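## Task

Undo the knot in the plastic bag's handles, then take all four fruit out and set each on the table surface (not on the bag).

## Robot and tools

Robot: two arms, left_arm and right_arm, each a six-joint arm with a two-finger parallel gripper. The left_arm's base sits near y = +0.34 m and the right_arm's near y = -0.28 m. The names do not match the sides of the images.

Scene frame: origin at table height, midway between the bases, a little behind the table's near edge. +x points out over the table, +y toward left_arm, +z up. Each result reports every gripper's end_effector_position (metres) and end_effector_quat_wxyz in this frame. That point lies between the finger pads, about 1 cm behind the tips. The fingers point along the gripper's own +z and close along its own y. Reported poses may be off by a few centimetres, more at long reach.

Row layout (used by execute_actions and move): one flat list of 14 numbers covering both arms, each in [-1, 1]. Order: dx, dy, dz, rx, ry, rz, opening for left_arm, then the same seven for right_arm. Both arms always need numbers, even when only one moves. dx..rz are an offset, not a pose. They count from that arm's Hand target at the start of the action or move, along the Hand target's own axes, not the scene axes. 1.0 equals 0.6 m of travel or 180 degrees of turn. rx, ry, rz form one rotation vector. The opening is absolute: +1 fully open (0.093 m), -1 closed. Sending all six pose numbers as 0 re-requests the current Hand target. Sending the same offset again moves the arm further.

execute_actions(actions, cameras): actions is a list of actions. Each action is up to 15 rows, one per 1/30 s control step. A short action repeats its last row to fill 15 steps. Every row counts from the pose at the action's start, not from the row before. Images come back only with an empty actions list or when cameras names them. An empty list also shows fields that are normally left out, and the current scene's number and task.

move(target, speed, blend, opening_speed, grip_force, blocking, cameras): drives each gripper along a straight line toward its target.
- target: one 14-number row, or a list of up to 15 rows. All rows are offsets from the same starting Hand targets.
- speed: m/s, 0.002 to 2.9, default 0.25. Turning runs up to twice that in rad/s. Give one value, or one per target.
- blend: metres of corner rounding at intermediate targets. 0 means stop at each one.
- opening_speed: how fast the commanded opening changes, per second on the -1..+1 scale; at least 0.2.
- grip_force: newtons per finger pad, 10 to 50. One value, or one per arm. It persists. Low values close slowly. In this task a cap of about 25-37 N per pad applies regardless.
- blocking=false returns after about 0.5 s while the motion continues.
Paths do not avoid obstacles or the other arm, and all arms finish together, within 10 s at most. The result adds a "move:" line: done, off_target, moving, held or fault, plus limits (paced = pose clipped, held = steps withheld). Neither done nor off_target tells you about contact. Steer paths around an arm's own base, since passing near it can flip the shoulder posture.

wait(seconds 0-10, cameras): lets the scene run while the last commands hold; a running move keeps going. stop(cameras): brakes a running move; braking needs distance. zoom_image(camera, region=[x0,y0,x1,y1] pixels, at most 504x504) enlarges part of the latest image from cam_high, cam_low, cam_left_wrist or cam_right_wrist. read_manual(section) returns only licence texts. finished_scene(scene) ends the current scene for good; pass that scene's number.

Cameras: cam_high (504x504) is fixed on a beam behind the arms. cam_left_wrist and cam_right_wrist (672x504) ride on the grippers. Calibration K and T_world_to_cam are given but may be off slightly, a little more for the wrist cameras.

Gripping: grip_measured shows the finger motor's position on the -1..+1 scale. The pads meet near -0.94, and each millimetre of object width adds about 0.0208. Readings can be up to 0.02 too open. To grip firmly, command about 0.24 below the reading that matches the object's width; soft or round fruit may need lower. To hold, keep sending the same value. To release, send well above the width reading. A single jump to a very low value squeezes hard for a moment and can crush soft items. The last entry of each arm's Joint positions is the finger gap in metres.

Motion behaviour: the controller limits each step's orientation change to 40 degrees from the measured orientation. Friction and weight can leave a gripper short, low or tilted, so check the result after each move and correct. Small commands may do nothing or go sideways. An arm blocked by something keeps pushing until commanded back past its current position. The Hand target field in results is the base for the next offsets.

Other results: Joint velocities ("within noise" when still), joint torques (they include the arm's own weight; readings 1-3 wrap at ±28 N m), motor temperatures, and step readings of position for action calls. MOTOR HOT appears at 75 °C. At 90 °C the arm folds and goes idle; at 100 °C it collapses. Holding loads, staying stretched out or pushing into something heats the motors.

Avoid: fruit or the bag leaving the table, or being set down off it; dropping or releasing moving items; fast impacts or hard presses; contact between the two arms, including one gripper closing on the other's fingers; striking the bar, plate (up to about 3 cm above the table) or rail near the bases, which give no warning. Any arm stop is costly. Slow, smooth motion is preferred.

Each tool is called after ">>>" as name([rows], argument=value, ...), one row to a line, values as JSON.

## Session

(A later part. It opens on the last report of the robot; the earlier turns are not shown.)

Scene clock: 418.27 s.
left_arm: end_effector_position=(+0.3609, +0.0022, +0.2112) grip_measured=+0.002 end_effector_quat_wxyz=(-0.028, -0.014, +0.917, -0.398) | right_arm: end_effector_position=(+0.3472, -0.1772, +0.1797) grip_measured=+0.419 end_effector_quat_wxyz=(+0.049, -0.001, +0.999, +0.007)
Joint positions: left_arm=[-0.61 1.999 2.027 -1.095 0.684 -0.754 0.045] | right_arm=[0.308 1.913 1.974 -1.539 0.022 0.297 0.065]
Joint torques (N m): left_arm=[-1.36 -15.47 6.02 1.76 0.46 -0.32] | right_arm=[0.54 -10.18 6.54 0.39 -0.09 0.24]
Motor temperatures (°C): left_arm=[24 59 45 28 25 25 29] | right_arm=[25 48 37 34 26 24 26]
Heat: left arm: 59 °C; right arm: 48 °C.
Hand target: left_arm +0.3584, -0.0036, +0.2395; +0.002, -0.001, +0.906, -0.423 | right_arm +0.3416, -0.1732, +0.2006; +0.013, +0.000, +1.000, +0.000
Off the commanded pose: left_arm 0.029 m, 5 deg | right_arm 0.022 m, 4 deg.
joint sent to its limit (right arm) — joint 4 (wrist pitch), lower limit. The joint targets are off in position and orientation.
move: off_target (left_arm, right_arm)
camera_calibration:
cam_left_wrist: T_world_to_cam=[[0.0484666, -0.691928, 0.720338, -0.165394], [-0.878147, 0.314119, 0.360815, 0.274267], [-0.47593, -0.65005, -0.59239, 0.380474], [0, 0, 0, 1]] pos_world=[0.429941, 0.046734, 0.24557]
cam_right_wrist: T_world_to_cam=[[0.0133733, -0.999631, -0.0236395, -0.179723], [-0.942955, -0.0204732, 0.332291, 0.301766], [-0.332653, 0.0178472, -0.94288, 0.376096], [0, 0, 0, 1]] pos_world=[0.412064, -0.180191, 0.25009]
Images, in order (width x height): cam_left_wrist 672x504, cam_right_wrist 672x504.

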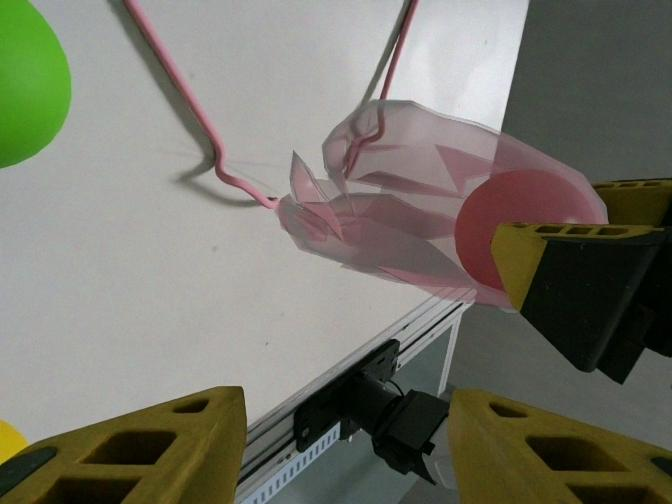

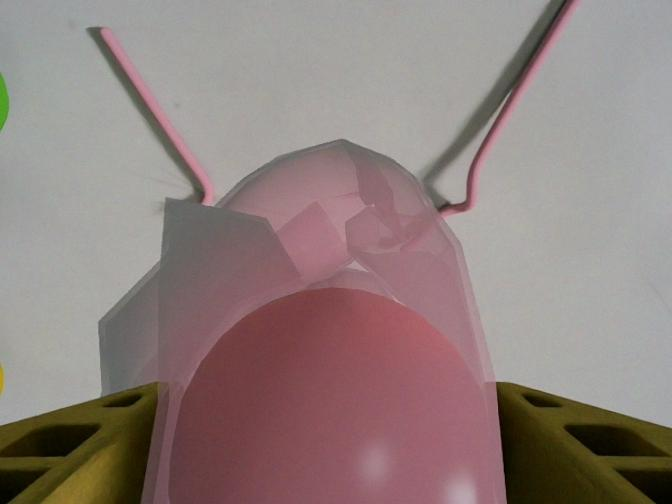

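>>> move(target=[-0.13,0.127,0.21,-0.278,0,0,0.3,0,0,0,0,0,0,0], speed=0.15, cameras=["cam_left_wrist","cam_right_wrist"])

Scene clock: 422.73 s.
left_arm: end_effector_position=(+0.4289, -0.0381, +0.0837) grip_measured=+0.298 end_effector_quat_wxyz=(+0.111, -0.006, +0.987, -0.114) | right_arm: end_effector_position=(+0.3472, -0.1772, +0.1797) grip_measured=+0.419 end_effector_quat_wxyz=(+0.049, -0.001, +0.999, +0.007)
Joint positions: left_arm=[-0.794 2.645 2.834 -1.412 -0.002 -0.749 0.059] | right_arm=[0.308 1.913 1.974 -1.539 0.022 0.297 0.065]
Joint torques (N m): left_arm=[-1.22 -14.72 8.21 1.47 -0.04 -0.06] | right_arm=[0.75 -10.19 6.61 0.37 -0.1 0.24]
Motor temperatures (°C): left_arm=[24 59 46 29 25 25 29] | right_arm=[25 48 37 33 26 24 26]
Heat: left arm: 59 °C; right arm: 48 °C.
Hand target: left_arm +0.4368, -0.0512, +0.1004; +0.001, -0.002, +1.000, +0.000 | right_arm +0.3416, -0.1732, +0.2006; +0.013, +0.000, +1.000, +0.000
Off the commanded pose: left_arm 0.023 m, 18 deg | right_arm 0.022 m, 4 deg.
elbow stopped short (left arm): the move would have taken joint 3 (elbow) straighter than the controller allows.
joint sent to its limit (right arm) — joint 4 (wrist pitch), lower limit. The joint targets are off in position and orientation.
move: off_target (left_arm, right_arm)
camera_calibration:
cam_left_wrist: T_world_to_cam=[[-0.008926, -0.976495, 0.215356, -0.048682], [-0.972666, 0.0584532, 0.224731, 0.434872], [-0.232037, -0.207463, -0.950325, 0.253298], [0, 0, 0, 1]] pos_world=[0.481325, -0.0204074, 0.15347]
cam_right_wrist: T_world_to_cam=[[0.0133733, -0.999631, -0.0236395, -0.179723], [-0.942955, -0.0204732, 0.332291, 0.301766], [-0.332653, 0.0178472, -0.94288, 0.376096], [0, 0, 0, 1]] pos_world=[0.412064, -0.180191, 0.25009]
Images, in order (width x height): cam_left_wrist 672x504, cam_right_wrist 672x504.

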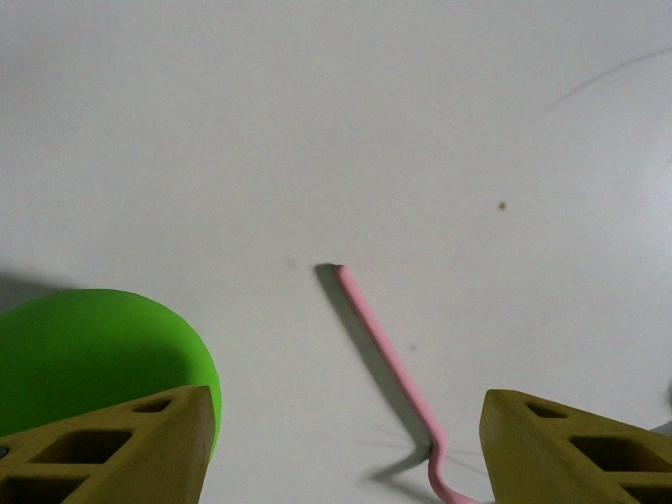

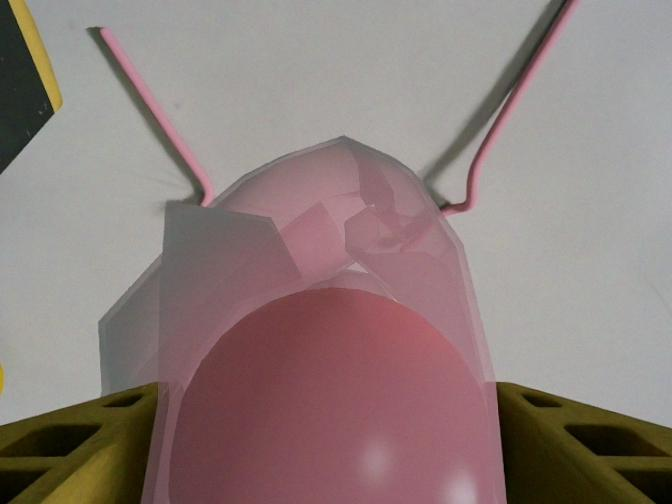

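>>> move([
  [0.023,-0.047,0.06,0,0,0,0,0,0,0,0,0,0,0],
  [0.023,-0.047,0.135,0,0,0,0,0,0,0,0,0,0,0],
], speed=0.06, cameras=["cam_left_wrist"])

Scene clock: 430.03 s.
left_arm: end_effector_position=(+0.4160, -0.0657, +0.0164) grip_measured=+0.002 end_effector_quat_wxyz=(+0.086, +0.003, +0.992, -0.094) | right_arm: end_effector_position=(+0.3472, -0.1772, +0.1797) grip_measured=+0.419 end_effector_quat_wxyz=(+0.049, -0.001, +0.999, +0.007)
Joint positions: left_arm=[-0.845 2.78 2.84 -1.347 -0.01 -0.78 0.045] | right_arm=[0.308 1.913 1.974 -1.539 0.022 0.297 0.065]
Joint torques (N m): left_arm=[-1.1 -13.56 7.94 1.42 -0.04 -0.28] | right_arm=[0.8 -10.1 6.58 0.36 -0.11 0.26]
Motor temperatures (°C): left_arm=[24 60 46 29 25 25 28] | right_arm=[25 49 37 33 26 24 26]
Heat: left arm: 60 °C; right arm: 49 °C.
Hand target: left_arm +0.4233, -0.0795, +0.0194; +0.001, -0.002, +1.000, +0.000 | right_arm +0.3416, -0.1732, +0.2006; +0.013, +0.000, +1.000, +0.000
Off the commanded pose: left_arm 0.016 m, 15 deg | right_arm 0.022 m, 4 deg.
elbow stopped short (left arm): the move would have taken joint 3 (elbow) straighter than the controller allows.
joint sent to its limit (right arm) — joint 4 (wrist pitch), lower limit. The joint targets are off in position and orientation.
move: off_target (left_arm, right_arm)
camera_calibration:
cam_left_wrist: T_world_to_cam=[[-0.018841, -0.984419, 0.174826, -0.0569073], [-0.959603, 0.0669003, 0.273289, 0.433298], [-0.280727, -0.162614, -0.945912, 0.203758], [0, 0, 0, 1]] pos_world=[0.471922, -0.0518745, 0.08427]
Images, in order (width x height): cam_left_wrist 672x504.

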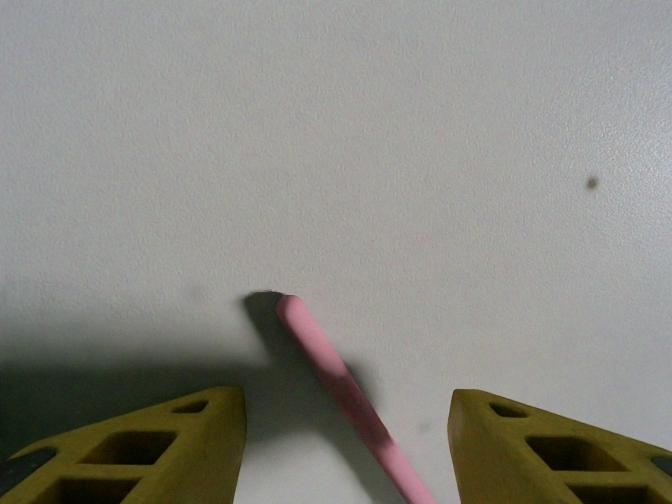

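>>> move([
  [0,0,0.012,0,0,0,0,0,0,0,0,0,0,0],
  [0,0,0.012,0,0,0,-1,0,0,0,0,0,0,0],
  [0,0.03,-0.05,0,0,0,-1,0,0,0,0,0,0,0],
], speed=0.05, cameras=["cam_left_wrist","cam_right_wrist"])

Scene clock: 438.13 s.
left_arm: end_effector_position=(+0.4243, -0.0625, +0.0131) grip_measured=-0.948 end_effector_quat_wxyz=(+0.096, -0.004, +0.991, -0.091) | right_arm: end_effector_position=(+0.3472, -0.1772, +0.1797) grip_measured=+0.419 end_effector_quat_wxyz=(+0.049, -0.001, +0.999, +0.007)
Joint positions: left_arm=[-0.836 2.791 2.846 -1.332 -0.027 -0.783 0] | right_arm=[0.308 1.913 1.974 -1.539 0.022 0.297 0.065]
Joint torques (N m): left_arm=[-0.01 -20.85 7.49 0.58 0.14 -0.04] | right_arm=[0.9 -10.17 6.68 0.38 -0.11 0.26]
Motor temperatures (°C): left_arm=[24 62 46 29 25 25 29] | right_arm=[25 49 38 33 26 24 26]
Heat: left arm: 62 °C; right arm: 49 °C.
Hand target: left_arm +0.4232, -0.0615, +0.0494; +0.001, -0.002, +1.000, +0.000 | right_arm +0.3416, -0.1732, +0.2006; +0.013, +0.000, +1.000, +0.000
Off the commanded pose: left_arm 0.036 m, 15 deg | right_arm 0.022 m, 4 deg.
elbow stopped short (left arm): the move would have taken joint 3 (elbow) straighter than the controller allows.
joint sent to its limit (right arm) — joint 4 (wrist pitch), lower limit. The joint targets are off in position and orientation.
move: off_target (left_arm, right_arm); target 2's new opening was sent with left_arm's hand 0.016 m and 15 deg from that target
camera_calibration:
cam_left_wrist: T_world_to_cam=[[-0.00623254, -0.985332, 0.170535, -0.0584197], [-0.965526, 0.0503098, 0.255397, 0.443704], [-0.260231, -0.163064, -0.951678, 0.194901], [0, 0, 0, 1]] pos_world=[0.478763, -0.048104, 0.0821248]
cam_right_wrist: T_world_to_cam=[[0.0133733, -0.999631, -0.0236395, -0.179723], [-0.942955, -0.0204732, 0.332291, 0.301766], [-0.332653, 0.0178472, -0.94288, 0.376096], [0, 0, 0, 1]] pos_world=[0.412064, -0.180191, 0.25009]
Images, in order (width x height): cam_left_wrist 672x504, cam_right_wrist 672x504.

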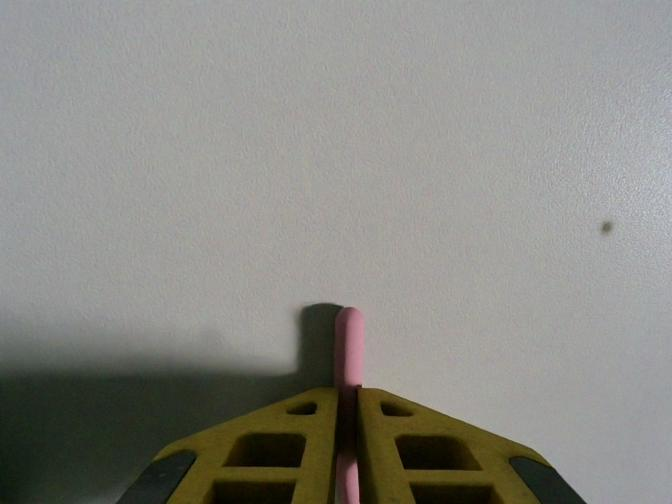

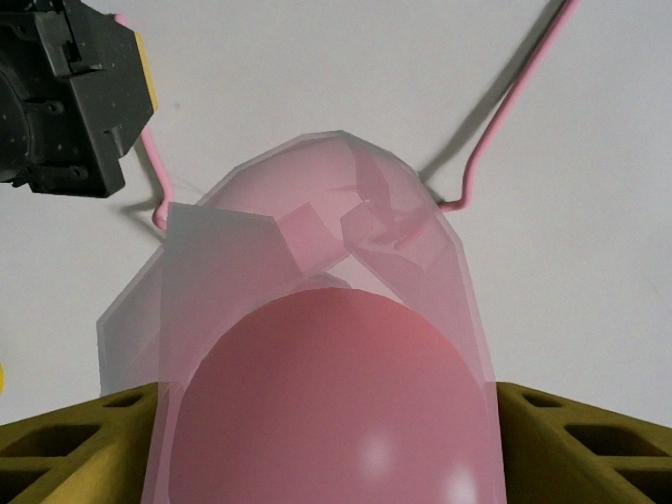

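>>> move([
  [0.03,0.08,0,0,0,0,-1,0,0,0.225,0,0,0,0],
  [0.03,0.08,0,0,0,0,-1,-0.15,-0.02,0.225,0,0,0,0],
], speed=[0.08,0.05], cameras=["all"])

>>> move(target=[0,0,0,0,0,0,-1,-0.13,0,0,0,0,0,0], speed=0.05, cameras=["all"])

Scene clock: 443.27 s.
left_arm: end_effector_position=(+0.4062, -0.0135, +0.0140) grip_measured=-0.948 end_effector_quat_wxyz=(+0.032, -0.012, +0.999, -0.025) | right_arm: end_effector_position=(+0.4339, -0.1874, +0.0676) grip_measured=+0.419 end_effector_quat_wxyz=(+0.018, +0.006, +1.000, -0.004)
Joint positions: left_arm=[-0.794 2.772 2.846 -1.534 -0.027 -0.762 0] | right_arm=[0.229 2.291 2.104 -1.356 0.022 0.232 0.065]
Joint torques (N m): left_arm=[-0.2 -20.49 6.98 0.23 0.13 0.14] | right_arm=[-0.28 -8.31 7.2 0.23 -0.13 0.02]
Motor temperatures (°C): left_arm=[24 64 46 29 25 25 29] | right_arm=[25 49 38 33 26 24 26]
Heat: left arm: 64 °C; right arm: 49 °C.
Hand target: left_arm +0.4050, -0.0135, +0.0493; +0.001, -0.002, +1.000, +0.000 | right_arm +0.4351, -0.1851, +0.0679; +0.013, +0.000, +1.000, +0.000
Off the commanded pose: left_arm 0.035 m, 5 deg | right_arm 0.003 m, 1 deg.
elbow stopped short (left arm): the move would have taken joint 3 (elbow) straighter than the controller allows.
move: off_target (left_arm)
camera_calibration:
cam_left_wrist: T_world_to_cam=[[0.0246351, -0.998941, 0.0388478, -0.0212245], [-0.924059, -0.00792623, 0.382168, 0.404109], [-0.381456, -0.0453124, -0.923276, 0.24949], [0, 0, 0, 1]] pos_world=[0.469113, -0.006694, 0.0767349]
cam_right_wrist: T_world_to_cam=[[-0.00204201, -0.999992, -0.00344117, -0.188394], [-0.920651, 0.000536602, 0.390386, 0.410805], [-0.390381, 0.00396529, -0.920645, 0.320343], [0, 0, 0, 1]] pos_world=[0.502879, -0.189883, 0.133902]

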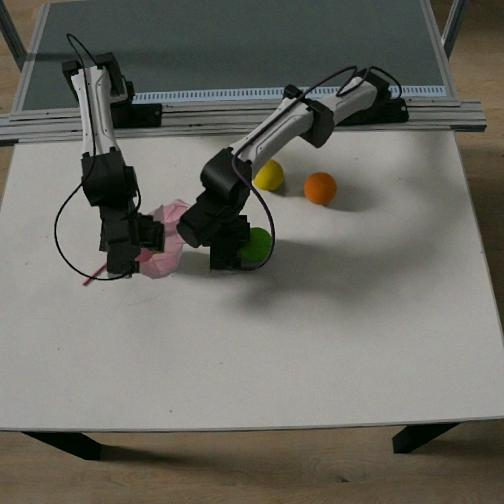

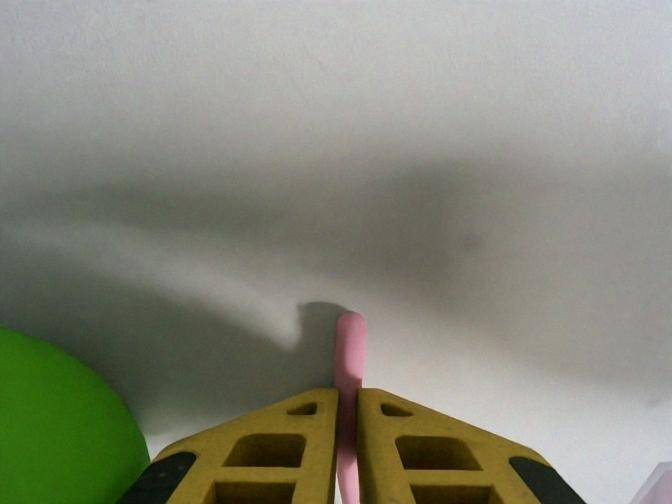

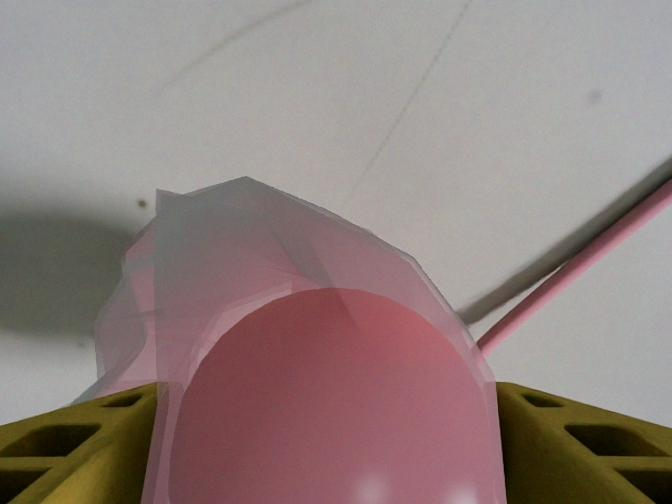

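Scene clock: 445.43 s.
left_arm: end_effector_position=(+0.4062, -0.0135, +0.0140) grip_measured=-0.948 end_effector_quat_wxyz=(+0.032, -0.012, +0.999, -0.025) | right_arm: end_effector_position=(+0.5138, -0.1871, +0.0720) grip_measured=+0.419 end_effector_quat_wxyz=(+0.088, +0.006, +0.996, +0.010)
Joint positions: left_arm=[-0.794 2.772 2.846 -1.534 -0.027 -0.762 0] | right_arm=[0.196 2.674 2.814 -1.54 0.022 0.198 0.065]
Joint torques (N m): left_arm=[-0.23 -20.56 7.01 0.24 0.15 0.17] | right_arm=[-0.34 -9.76 7.01 0.56 -0.16 0.03]
Motor temperatures (°C): left_arm=[24 64 46 29 25 25 29] | right_arm=[25 48 38 33 26 24 26]
Heat: left arm: 64 °C; right arm: 48 °C.
Hand target: left_arm +0.4050, -0.0135, +0.0493; +0.001, -0.002, +1.000, +0.000 | right_arm +0.5130, -0.1850, +0.0699; +0.013, +0.000, +1.000, +0.000
Off the commanded pose: left_arm 0.035 m, 5 deg | right_arm 0.003 m, 9 deg.
elbow stopped short (left arm): the move would have taken joint 3 (elbow) straighter than the controller allows.
joint sent to its limit (right arm) — joint 4 (wrist pitch), lower limit. The joint targets are off in position and orientation.
move: off_target (left_arm, right_arm)
camera_calibration:
cam_left_wrist: T_world_to_cam=[[0.0246351, -0.998941, 0.0388478, -0.0212245], [-0.924059, -0.00792623, 0.382168, 0.404109], [-0.381456, -0.0453124, -0.923276, 0.24949], [0, 0, 0, 1]] pos_world=[0.469113, -0.006694, 0.0767349]
cam_right_wrist: T_world_to_cam=[[0.000902007, -0.999577, -0.0290752, -0.18756], [-0.966082, -0.00837929, 0.258101, 0.513877], [-0.258235, 0.0278562, -0.96568, 0.295332], [0, 0, 0, 1]] pos_world=[0.572881, -0.191401, 0.147111]

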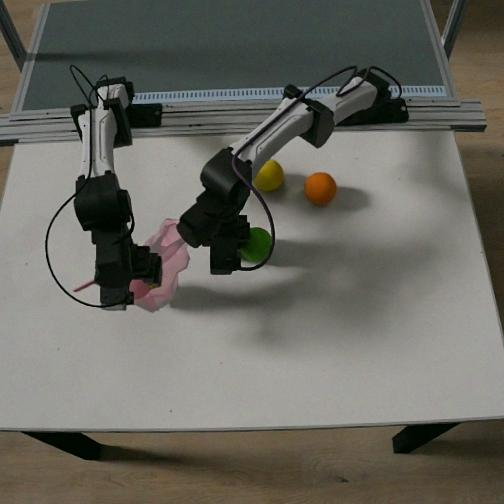

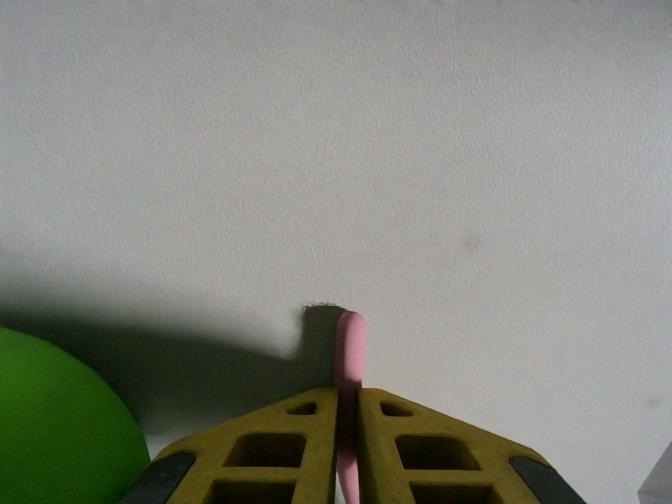

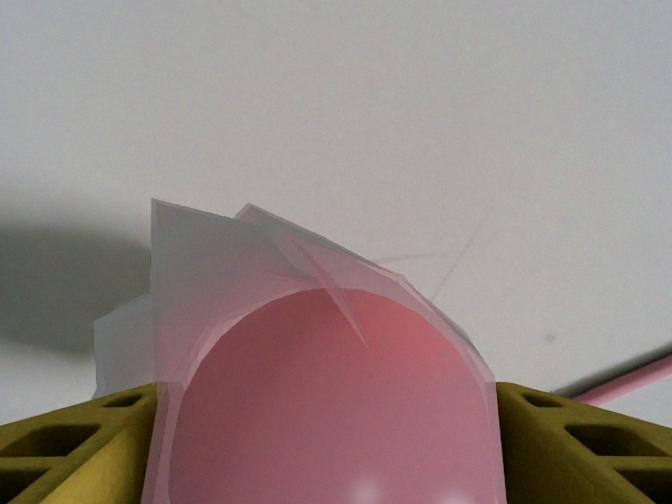

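>>> move([
  [0,0,0,0,0,0,-1,0,0,0.045,0,0,0,0],
  [0,0,0,0,0,0,-1,0,0,0.045,0,0,0,1],
  [0,0,0,0,0,0,-1,0,-0.0,-0.18,0,0,0,1],
], speed=[0.05,0.1,0.1], opening_speed=1, cameras=["cam_high","cam_right_wrist"])

Scene clock: 451.37 s.
left_arm: end_effector_position=(+0.4062, -0.0135, +0.0140) grip_measured=-0.948 end_effector_quat_wxyz=(+0.032, -0.012, +0.999, -0.025) | right_arm: end_effector_position=(+0.5156, -0.1872, +0.1436) grip_measured=+1.000 end_effector_quat_wxyz=(+0.162, +0.007, +0.987, +0.024)
Joint positions: left_arm=[-0.794 2.772 2.846 -1.534 -0.027 -0.762 0] | right_arm=[0.196 2.55 2.842 -1.54 0.022 0.197 0.093]
Joint torques (N m): left_arm=[-0.2 -20.66 6.89 0.23 0.12 0.19] | right_arm=[-0.1 -15.02 6.19 0.92 -0.1 0.01]
Motor temperatures (°C): left_arm=[24 65 46 28 25 25 29] | right_arm=[25 50 38 33 26 24 26]
Heat: left arm: 65 °C; right arm: 50 °C.
Hand target: left_arm +0.4050, -0.0135, +0.0493; +0.001, -0.002, +1.000, +0.000 | right_arm +0.5103, -0.1851, +0.1779; +0.013, +0.000, +1.000, +0.000
Off the commanded pose: left_arm 0.035 m, 5 deg | right_arm 0.035 m, 17 deg.
elbow stopped short (left arm): the move would have taken joint 3 (elbow) straighter than the controller allows.
elbow stopped short (right arm): the move would have taken joint 3 (elbow) straighter than the controller allows.
move: off_target (left_arm, right_arm); target 2's new opening was sent with right_arm's hand 0.003 m and 6 deg from that target
camera_calibration:
cam_right_wrist: T_world_to_cam=[[0.00698071, -0.998368, -0.0566829, -0.184496], [-0.993649, -0.0132917, 0.111738, 0.531416], [-0.112309, 0.0555428, -0.99212, 0.298694], [0, 0, 0, 1]] pos_world=[0.562875, -0.193721, 0.226503]
Images, in order (width x height): cam_high 504x504, cam_right_wrist 672x504.

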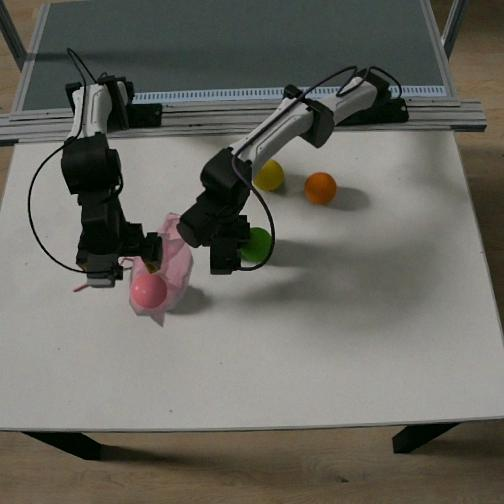

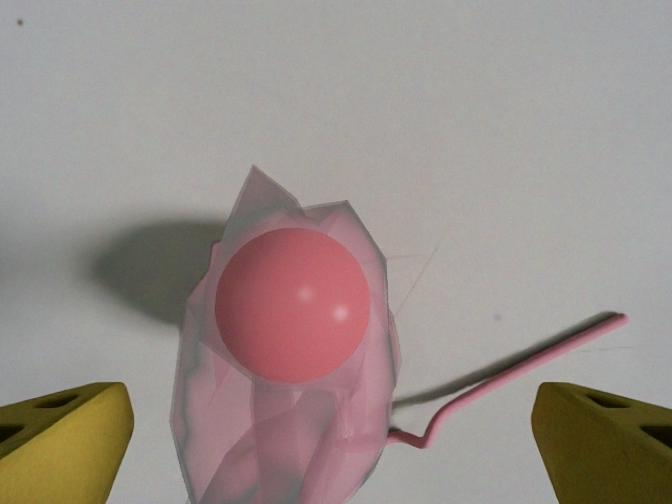

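>>> move(target=[0.19,0,-0.01,0,0,0,-1,0.09,-0.03,0,0,0,0,0.2], speed=0.06, cameras=["cam_high","cam_right_wrist"])

>>> zoom_image(camera="cam_right_wrist", region=[100, 100, 500, 500])

Scene clock: 455.27 s.
left_arm: end_effector_position=(+0.2895, -0.0030, +0.0313) grip_measured=-0.948 end_effector_quat_wxyz=(-0.024, +0.004, +0.999, +0.032) | right_arm: end_effector_position=(+0.4658, -0.2028, +0.1519) grip_measured=+0.203 end_effector_quat_wxyz=(+0.102, +0.005, +0.995, +0.011)
Joint positions: left_arm=[-0.955 2.347 2.104 -1.382 -0.027 -0.896 0] | right_arm=[0.184 2.332 2.501 -1.54 0.022 0.184 0.055]
Joint torques (N m): left_arm=[-1.16 -18.04 5.27 0.5 0.09 -0.33] | right_arm=[-0.46 -14.26 4.15 0.65 -0.11 0.01]
Motor temperatures (°C): left_arm=[24 67 46 28 24 25 29] | right_arm=[25 51 38 33 26 24 26]
Heat: left arm: 67 °C; right arm: 51 °C.
Hand target: left_arm +0.2911, -0.0139, +0.0550; +0.001, -0.002, +1.000, +0.000 | right_arm +0.4563, -0.2031, +0.1765; +0.013, +0.000, +1.000, +0.000
Off the commanded pose: left_arm 0.026 m, 5 deg | right_arm 0.026 m, 10 deg.
joint sent to its limit (right arm) — joint 4 (wrist pitch), lower limit. The joint targets are off in position and orientation.
move: off_target (left_arm, right_arm)
camera_calibration:
cam_right_wrist: T_world_to_cam=[[0.00350633, -0.999497, -0.0315124, -0.201624], [-0.973004, -0.0106819, 0.230539, 0.453712], [-0.23076, 0.0298534, -0.972553, 0.349255], [0, 0, 0, 1]] pos_world=[0.522764, -0.207102, 0.228717]
Images, in order (width x height): cam_high 504x504, cam_right_wrist 672x504.

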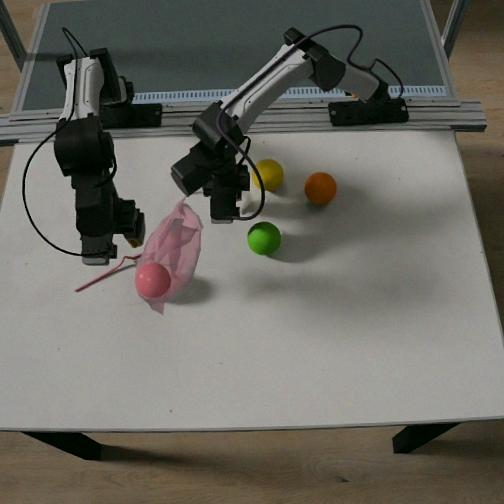

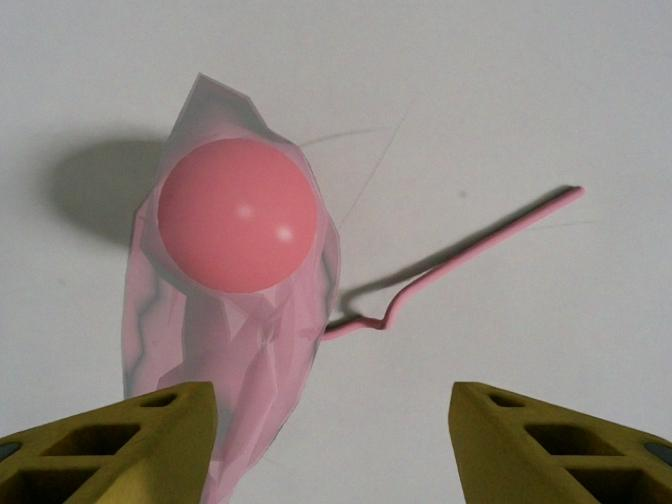

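Scaled by 1.260 from the camera's 672x504 image, which has a finer 960x720 frame.

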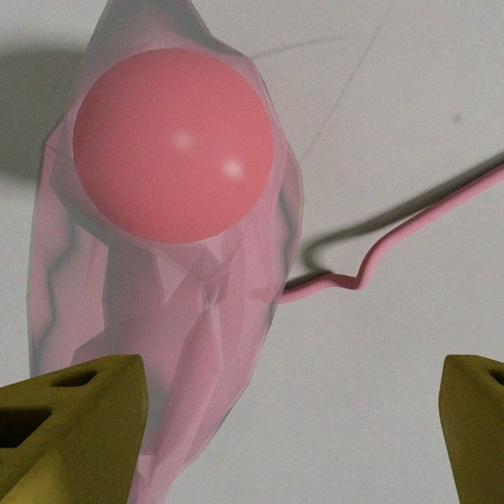

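>>> move(target=[0.117,0,-0.01,0,0,0,-1,0.06,0.06,0,0,0,0,0.2], speed=0.06, cameras=["cam_right_wrist"])

Scene clock: 458.20 s.
left_arm: end_effector_position=(+0.2199, -0.0047, +0.0416) grip_measured=-0.948 end_effector_quat_wxyz=(-0.019, +0.004, +0.999, +0.032) | right_arm: end_effector_position=(+0.4308, -0.1701, +0.1531) grip_measured=+0.203 end_effector_quat_wxyz=(+0.074, -0.002, +0.997, +0.012)
Joint positions: left_arm=[-1.093 2.16 1.825 -1.287 -0.027 -1.033 0] | right_arm=[0.268 2.235 2.348 -1.54 0.022 0.254 0.055]
Joint torques (N m): left_arm=[-1.22 -16.09 5.26 0.5 0.05 -0.35] | right_arm=[0.51 -13.55 4.12 0.49 -0.1 0.25]
Motor temperatures (°C): left_arm=[24 67 45 28 24 25 29] | right_arm=[25 52 37 33 26 24 26]
Heat: left arm: 67 °C; right arm: 52 °C.
Hand target: left_arm +0.2208, -0.0141, +0.0609; +0.001, -0.002, +1.000, +0.000 | right_arm +0.4203, -0.1671, +0.1756; +0.013, +0.000, +1.000, +0.000
Off the commanded pose: left_arm 0.021 m, 4 deg | right_arm 0.025 m, 7 deg.
joint sent to its limit (right arm) — joint 4 (wrist pitch), lower limit. The joint targets are off in position and orientation.
move: off_target (left_arm, right_arm)
camera_calibration:
cam_right_wrist: T_world_to_cam=[[0.0169753, -0.999347, -0.0319121, -0.174602], [-0.958201, -0.0253762, 0.284967, 0.402395], [-0.285591, 0.0257408, -0.958006, 0.362039], [0, 0, 0, 1]] pos_world=[0.491935, -0.173596, 0.226595]
Images, in order (width x height): cam_right_wrist 672x504.

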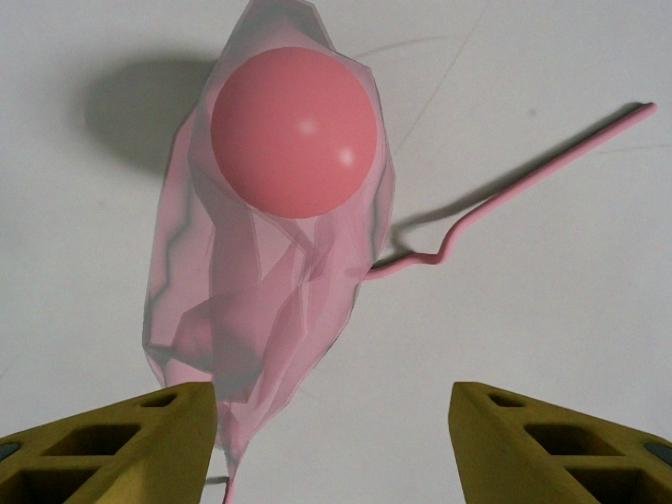

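>>> move(target=[0.12,0,-0.02,0,0,0,-1,0,0.02,0,0,0,0,0.2], speed=0.06, cameras=["cam_right_wrist","cam_high"])

Scene clock: 460.33 s.
left_arm: end_effector_position=(+0.1489, -0.0065, +0.0569) grip_measured=-0.948 end_effector_quat_wxyz=(-0.014, +0.004, +0.999, +0.031) | right_arm: end_effector_position=(+0.4276, -0.1587, +0.1532) grip_measured=+0.203 end_effector_quat_wxyz=(+0.074, -0.002, +0.997, +0.013)
Joint positions: left_arm=[-1.261 2.028 1.675 -1.267 -0.027 -1.2 0] | right_arm=[0.295 2.235 2.348 -1.54 0.022 0.28 0.055]
Joint torques (N m): left_arm=[-1.14 -14.46 5.11 0.45 0.05 -0.37] | right_arm=[0.76 -12.78 5.27 0.53 -0.06 0.25]
Motor temperatures (°C): left_arm=[24 67 45 28 24 25 29] | right_arm=[25 52 37 33 26 24 26]
Heat: left arm: 67 °C; right arm: 52 °C.
Hand target: left_arm +0.1488, -0.0143, +0.0727; +0.001, -0.002, +1.000, +0.000 | right_arm +0.4203, -0.1551, +0.1756; +0.013, +0.000, +1.000, +0.000
Off the commanded pose: left_arm 0.018 m, 4 deg | right_arm 0.024 m, 7 deg.
joint sent to its limit (right arm) — joint 4 (wrist pitch), lower limit. The joint targets are off in position and orientation.
move: off_target (left_arm, right_arm)
camera_calibration:
cam_right_wrist: T_world_to_cam=[[0.0177745, -0.999212, -0.0354978, -0.162918], [-0.958063, -0.0271768, 0.285266, 0.399381], [-0.286005, 0.0289387, -0.957791, 0.361561], [0, 0, 0, 1]] pos_world=[0.488937, -0.162398, 0.226587]
Images, in order (width x height): cam_high 504x504, cam_right_wrist 672x504.

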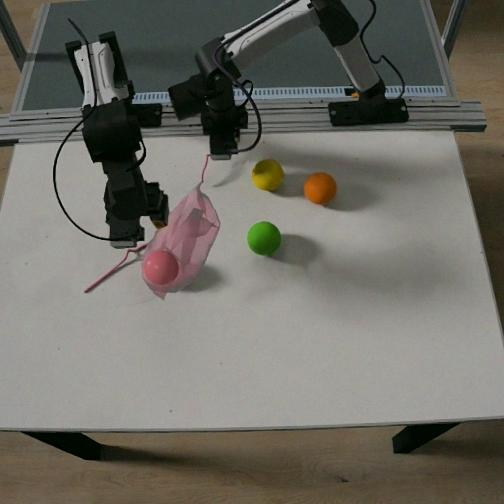

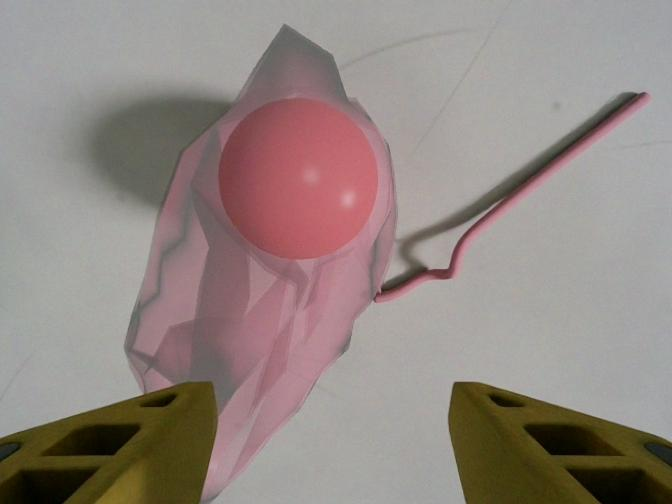

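>>> move([
  [0,0,0,0,0,0,-1,-0.165,0.03,0.1,0,0,0,0.3],
  [0,0,0,0,0,0,-1,-0.165,0.03,0.275,0,0,0,0.3],
], speed=[0.12,0.05], cameras=["cam_right_wrist"])

Scene clock: 467.83 s.
left_arm: end_effector_position=(+0.1489, -0.0065, +0.0569) grip_measured=-0.948 end_effector_quat_wxyz=(-0.014, +0.004, +0.999, +0.031) | right_arm: end_effector_position=(+0.5166, -0.1394, +0.0152) grip_measured=+0.297 end_effector_quat_wxyz=(+0.070, +0.004, +0.997, +0.012)
Joint positions: left_arm=[-1.261 2.028 1.675 -1.267 -0.027 -1.2 0] | right_arm=[0.281 2.801 2.837 -1.471 0.022 0.279 0.059]
Joint torques (N m): left_arm=[-1.18 -14.5 5.2 0.52 0.01 -0.33] | right_arm=[-0.69 -10.14 6.97 0.91 -0.08 0.03]
Motor temperatures (°C): left_arm=[24 69 45 28 24 25 29] | right_arm=[25 52 38 33 26 24 26]
Heat: left arm: 69 °C; right arm: 52 °C.
Hand target: left_arm +0.1488, -0.0143, +0.0727; +0.001, -0.002, +1.000, +0.000 | right_arm +0.5234, -0.1370, +0.0132; +0.013, +0.000, +1.000, +0.000
Off the commanded pose: left_arm 0.018 m, 4 deg | right_arm 0.008 m, 7 deg.
elbow stopped short (right arm): the move would have taken joint 3 (elbow) straighter than the controller allows.
move: off_target (left_arm, right_arm)
camera_calibration:
cam_right_wrist: T_world_to_cam=[[0.00406896, -0.999433, -0.0334093, -0.143128], [-0.956085, -0.0136792, 0.292769, 0.525228], [-0.29306, 0.0307508, -0.955599, 0.258205], [0, 0, 0, 1]] pos_world=[0.578415, -0.143803, 0.0881882]
Images, in order (width x height): cam_right_wrist 672x504.

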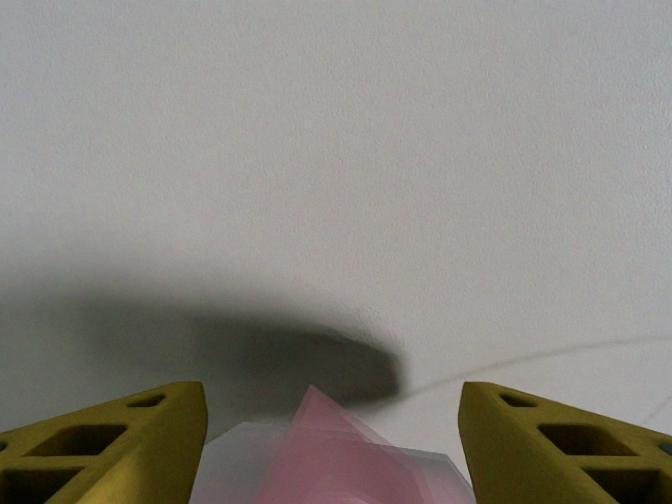

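>>> move([
  [0,0,0,0,0,0,-1,0.01,0,0.01,0,0,0,-1],
  [0,0,0,0,0,0,-1,0,0,-0.08,0,0,0,-1],
], speed=0.05, opening_speed=0.8, cameras=["cam_right_wrist","cam_high"])

Scene clock: 471.87 s.
left_arm: end_effector_position=(+0.1489, -0.0065, +0.0569) grip_measured=-0.948 end_effector_quat_wxyz=(-0.014, +0.004, +0.999, +0.031) | right_arm: end_effector_position=(+0.5176, -0.1392, +0.0185) grip_measured=-0.949 end_effector_quat_wxyz=(+0.074, +0.004, +0.997, +0.013)
Joint positions: left_arm=[-1.261 2.028 1.675 -1.267 -0.027 -1.2 0] | right_arm=[0.281 2.795 2.837 -1.469 0.022 0.279 0]
Joint torques (N m): left_arm=[-1.14 -14.48 5.22 0.49 0.03 -0.35] | right_arm=[-0.57 -16.95 6.9 0.55 -0.1 0]
Motor temperatures (°C): left_arm=[24 69 44 28 24 25 29] | right_arm=[25 52 38 33 26 24 26]
Heat: left arm: 69 °C; right arm: 52 °C.
Hand target: left_arm +0.1488, -0.0143, +0.0727; +0.001, -0.002, +1.000, +0.000 | right_arm +0.5222, -0.1370, +0.0612; +0.013, +0.000, +1.000, +0.000
Off the commanded pose: left_arm 0.018 m, 4 deg | right_arm 0.043 m, 7 deg.
elbow stopped short (right arm): the move would have taken joint 3 (elbow) straighter than the controller allows.
move: off_target (left_arm, right_arm)
camera_calibration:
cam_right_wrist: T_world_to_cam=[[0.00472872, -0.999356, -0.0355764, -0.142976], [-0.958408, -0.0146816, 0.285023, 0.52641], [-0.285362, 0.0327489, -0.95786, 0.257984], [0, 0, 0, 1]] pos_world=[0.57881, -0.143604, 0.0919872]
Images, in order (width x height): cam_high 504x504, cam_right_wrist 672x504.

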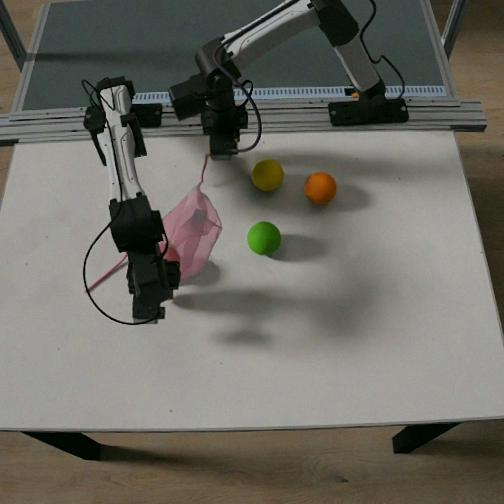

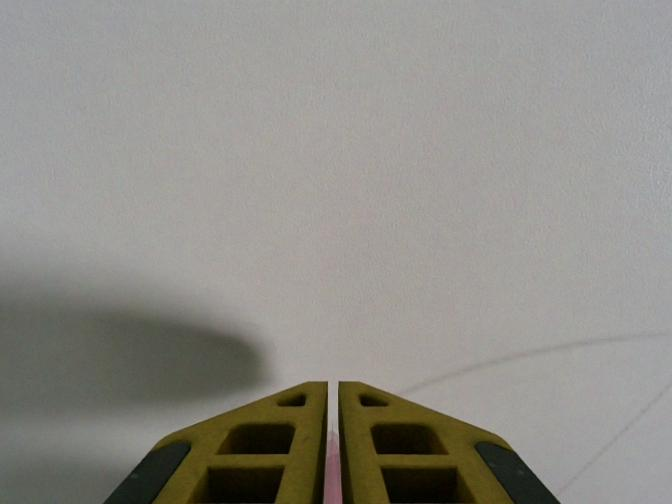

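>>> move([
  [0,0,0,0,0,0,0,0,0,0,0,0,0,-1],
  [0,0.3,-0.2,0,0,0,0.5,0.06,0,-0.15,0,0,0,-1],
], speed=0.08, cameras=["cam_right_wrist","cam_high"])

>>> move(target=[0,0,0,0,0,0,0.5,0.1,0,-0.15,0,-0.1,0,-1], speed=0.05, cameras=["cam_right_wrist","cam_high"])

Scene clock: 478.07 s.
left_arm: end_effector_position=(+0.1527, +0.1584, +0.1883) grip_measured=+0.498 end_effector_quat_wxyz=(+0.020, -0.011, +0.999, -0.027) | right_arm: end_effector_position=(+0.4939, -0.1407, +0.1223) grip_measured=-0.949 end_effector_quat_wxyz=(+0.121, +0.000, +0.992, +0.027)
Joint positions: left_arm=[-1.003 1.369 1.449 -1.559 -0.027 -0.969 0.069] | right_arm=[0.291 2.537 2.745 -1.537 0.022 0.279 0]
Joint torques (N m): left_arm=[0.03 -5.61 5.18 0.26 0.1 0.17] | right_arm=[0.72 -15.36 4.22 0.65 -0.09 0.21]
Motor temperatures (°C): left_arm=[24 67 44 28 24 25 29] | right_arm=[25 56 38 33 26 24 26]
Heat: left arm: 67 °C; right arm: 56 °C.
Hand target: left_arm +0.1479, +0.1658, +0.1925; +0.001, -0.002, +1.000, +0.000 | right_arm +0.4839, -0.1371, +0.1502; +0.013, +0.000, +1.000, +0.000
Off the commanded pose: left_arm 0.010 m, 4 deg | right_arm 0.030 m, 13 deg.
elbow stopped short (right arm): the move would have taken joint 3 (elbow) straighter than the controller allows.
joint sent to its limit (left arm) — joint 4 (wrist pitch), lower limit. The joint targets are off in orientation, not in position.
joint sent to its limit (right arm) — joint 4 (wrist pitch), lower limit. The joint targets are off in position and orientation.
move: off_target (left_arm, right_arm); target 2's new opening was sent with left_arm's hand 0.010 m and 4 deg from that target
camera_calibration:
cam_right_wrist: T_world_to_cam=[[0.0193693, -0.997935, -0.0612447, -0.144615], [-0.980705, -0.0308819, 0.193036, 0.494052], [-0.194529, 0.056324, -0.979278, 0.311757], [0, 0, 0, 1]] pos_world=[0.547967, -0.146618, 0.20107]
Images, in order (width x height): cam_high 504x504, cam_right_wrist 672x504.

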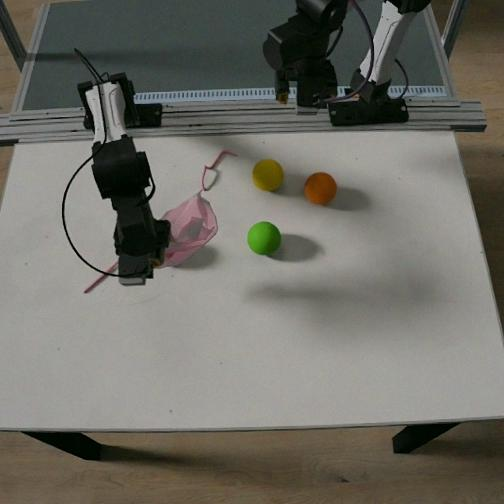

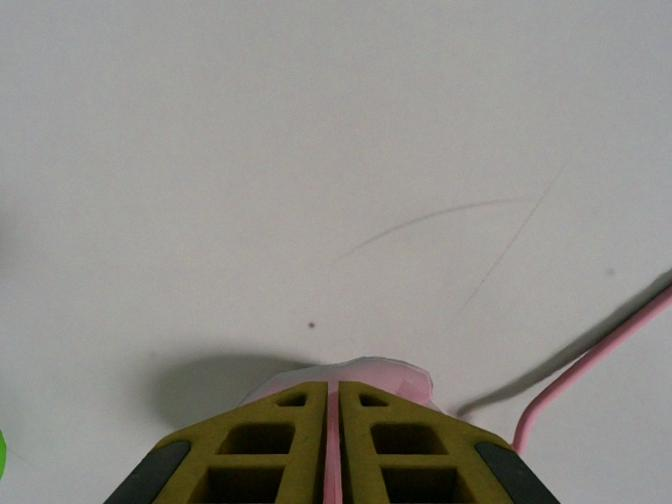

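Scene clock: 480.90 s.
left_arm: end_effector_position=(+0.1527, +0.1584, +0.1883) grip_measured=+0.498 end_effector_quat_wxyz=(+0.020, -0.011, +0.999, -0.027) | right_arm: end_effector_position=(+0.4333, -0.1337, +0.2197) grip_measured=-0.949 end_effector_quat_wxyz=(+0.180, -0.005, +0.983, +0.012)
Joint positions: left_arm=[-1.003 1.369 1.449 -1.559 -0.027 -0.969 0.069] | right_arm=[0.374 2.179 2.489 -1.538 0.108 0.335 0]
Joint torques (N m): left_arm=[-0.02 -5.67 5.33 0.25 0.09 0.15] | right_arm=[0.62 -12.55 4.03 0.91 0.24 0.27]
Motor temperatures (°C): left_arm=[24 66 44 28 24 25 29] | right_arm=[25 57 38 33 26 24 26]
Heat: left arm: 66 °C; right arm: 57 °C.
Hand target: left_arm +0.1479, +0.1658, +0.1925; +0.001, -0.002, +1.000, +0.000 | right_arm +0.4217, -0.1372, +0.2387; +0.169, +0.000, +0.986, +0.000
Off the commanded pose: left_arm 0.010 m, 4 deg | right_arm 0.023 m, 2 deg.
joint sent to its limit (left arm) — joint 4 (wrist pitch), lower limit. The joint targets are off in orientation, not in position.
joint sent to its limit (right arm) — joint 4 (wrist pitch), lower limit. The joint targets are off in position, not in orientation.
move: off_target (left_arm, right_arm)
camera_calibration:
cam_right_wrist: T_world_to_cam=[[0.0276828, -0.999191, -0.0291786, -0.141319], [-0.996813, -0.0297782, 0.0740138, 0.449346], [-0.0748228, 0.0270367, -0.99683, 0.342936], [0, 0, 0, 1]] pos_world=[0.477485, -0.137096, 0.304468]
Images, in order (width x height): cam_high 504x504, cam_right_wrist 672x504.

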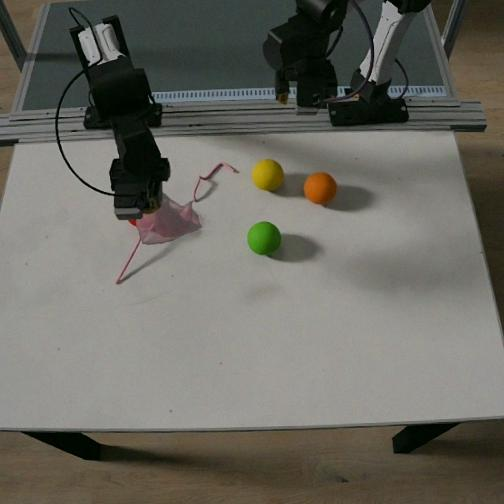

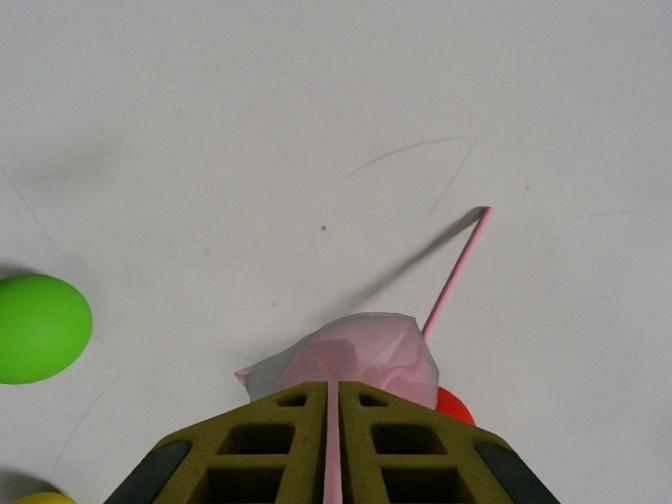

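>>> move(target=[0,0,0,0,0,0,0.5,-0.05,0.05,-0.1,0,-0.1,0,-1], speed=0.05, cameras=["cam_right_wrist","cam_high"])

Scene clock: 484.50 s.
left_arm: end_effector_position=(+0.1527, +0.1584, +0.1883) grip_measured=+0.498 end_effector_quat_wxyz=(+0.020, -0.011, +0.999, -0.027) | right_arm: end_effector_position=(+0.4329, -0.1067, +0.2902) grip_measured=-0.949 end_effector_quat_wxyz=(+0.302, -0.007, +0.953, -0.001)
Joint positions: left_arm=[-1.003 1.369 1.449 -1.559 -0.027 -0.969 0.069] | right_arm=[0.485 2.165 2.685 -1.538 0.27 0.382 0]
Joint torques (N m): left_arm=[0.14 -5.61 5.39 0.27 0.06 0.15] | right_arm=[0.57 -9.39 5.93 1.57 0.34 0.23]
Motor temperatures (°C): left_arm=[24 64 44 28 24 25 29] | right_arm=[25 57 38 33 26 24 26]
Heat: left arm: 64 °C; right arm: 57 °C.
Hand target: left_arm +0.1479, +0.1658, +0.1925; +0.001, -0.002, +1.000, +0.000 | right_arm +0.4299, -0.1072, +0.3052; +0.321, +0.000, +0.947, +0.000
Off the commanded pose: left_arm 0.010 m, 4 deg | right_arm 0.015 m, 2 deg.
joint sent to its limit (left arm) — joint 4 (wrist pitch), lower limit. The joint targets are off in orientation, not in position.
move: off_target (left_arm, right_arm)
camera_calibration:
cam_right_wrist: T_world_to_cam=[[0.0272611, -0.99962, 0.00409673, -0.121797], [-0.984171, -0.0275572, -0.175065, 0.511518], [0.175111, 0.000740574, -0.984548, 0.297921], [0, 0, 0, 1]] pos_world=[0.454572, -0.107875, 0.383365]
Images, in order (width x height): cam_high 504x504, cam_right_wrist 672x504.

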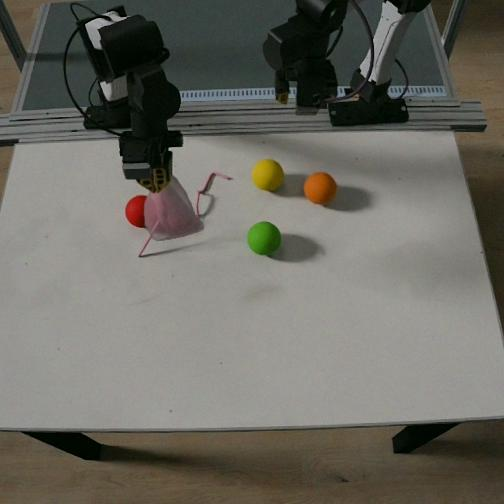

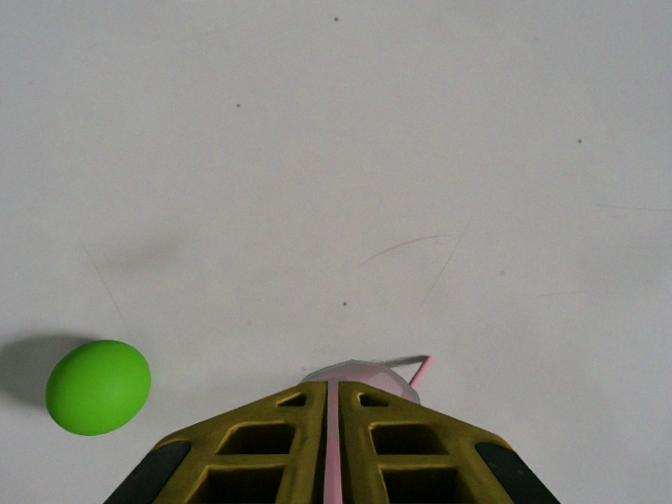

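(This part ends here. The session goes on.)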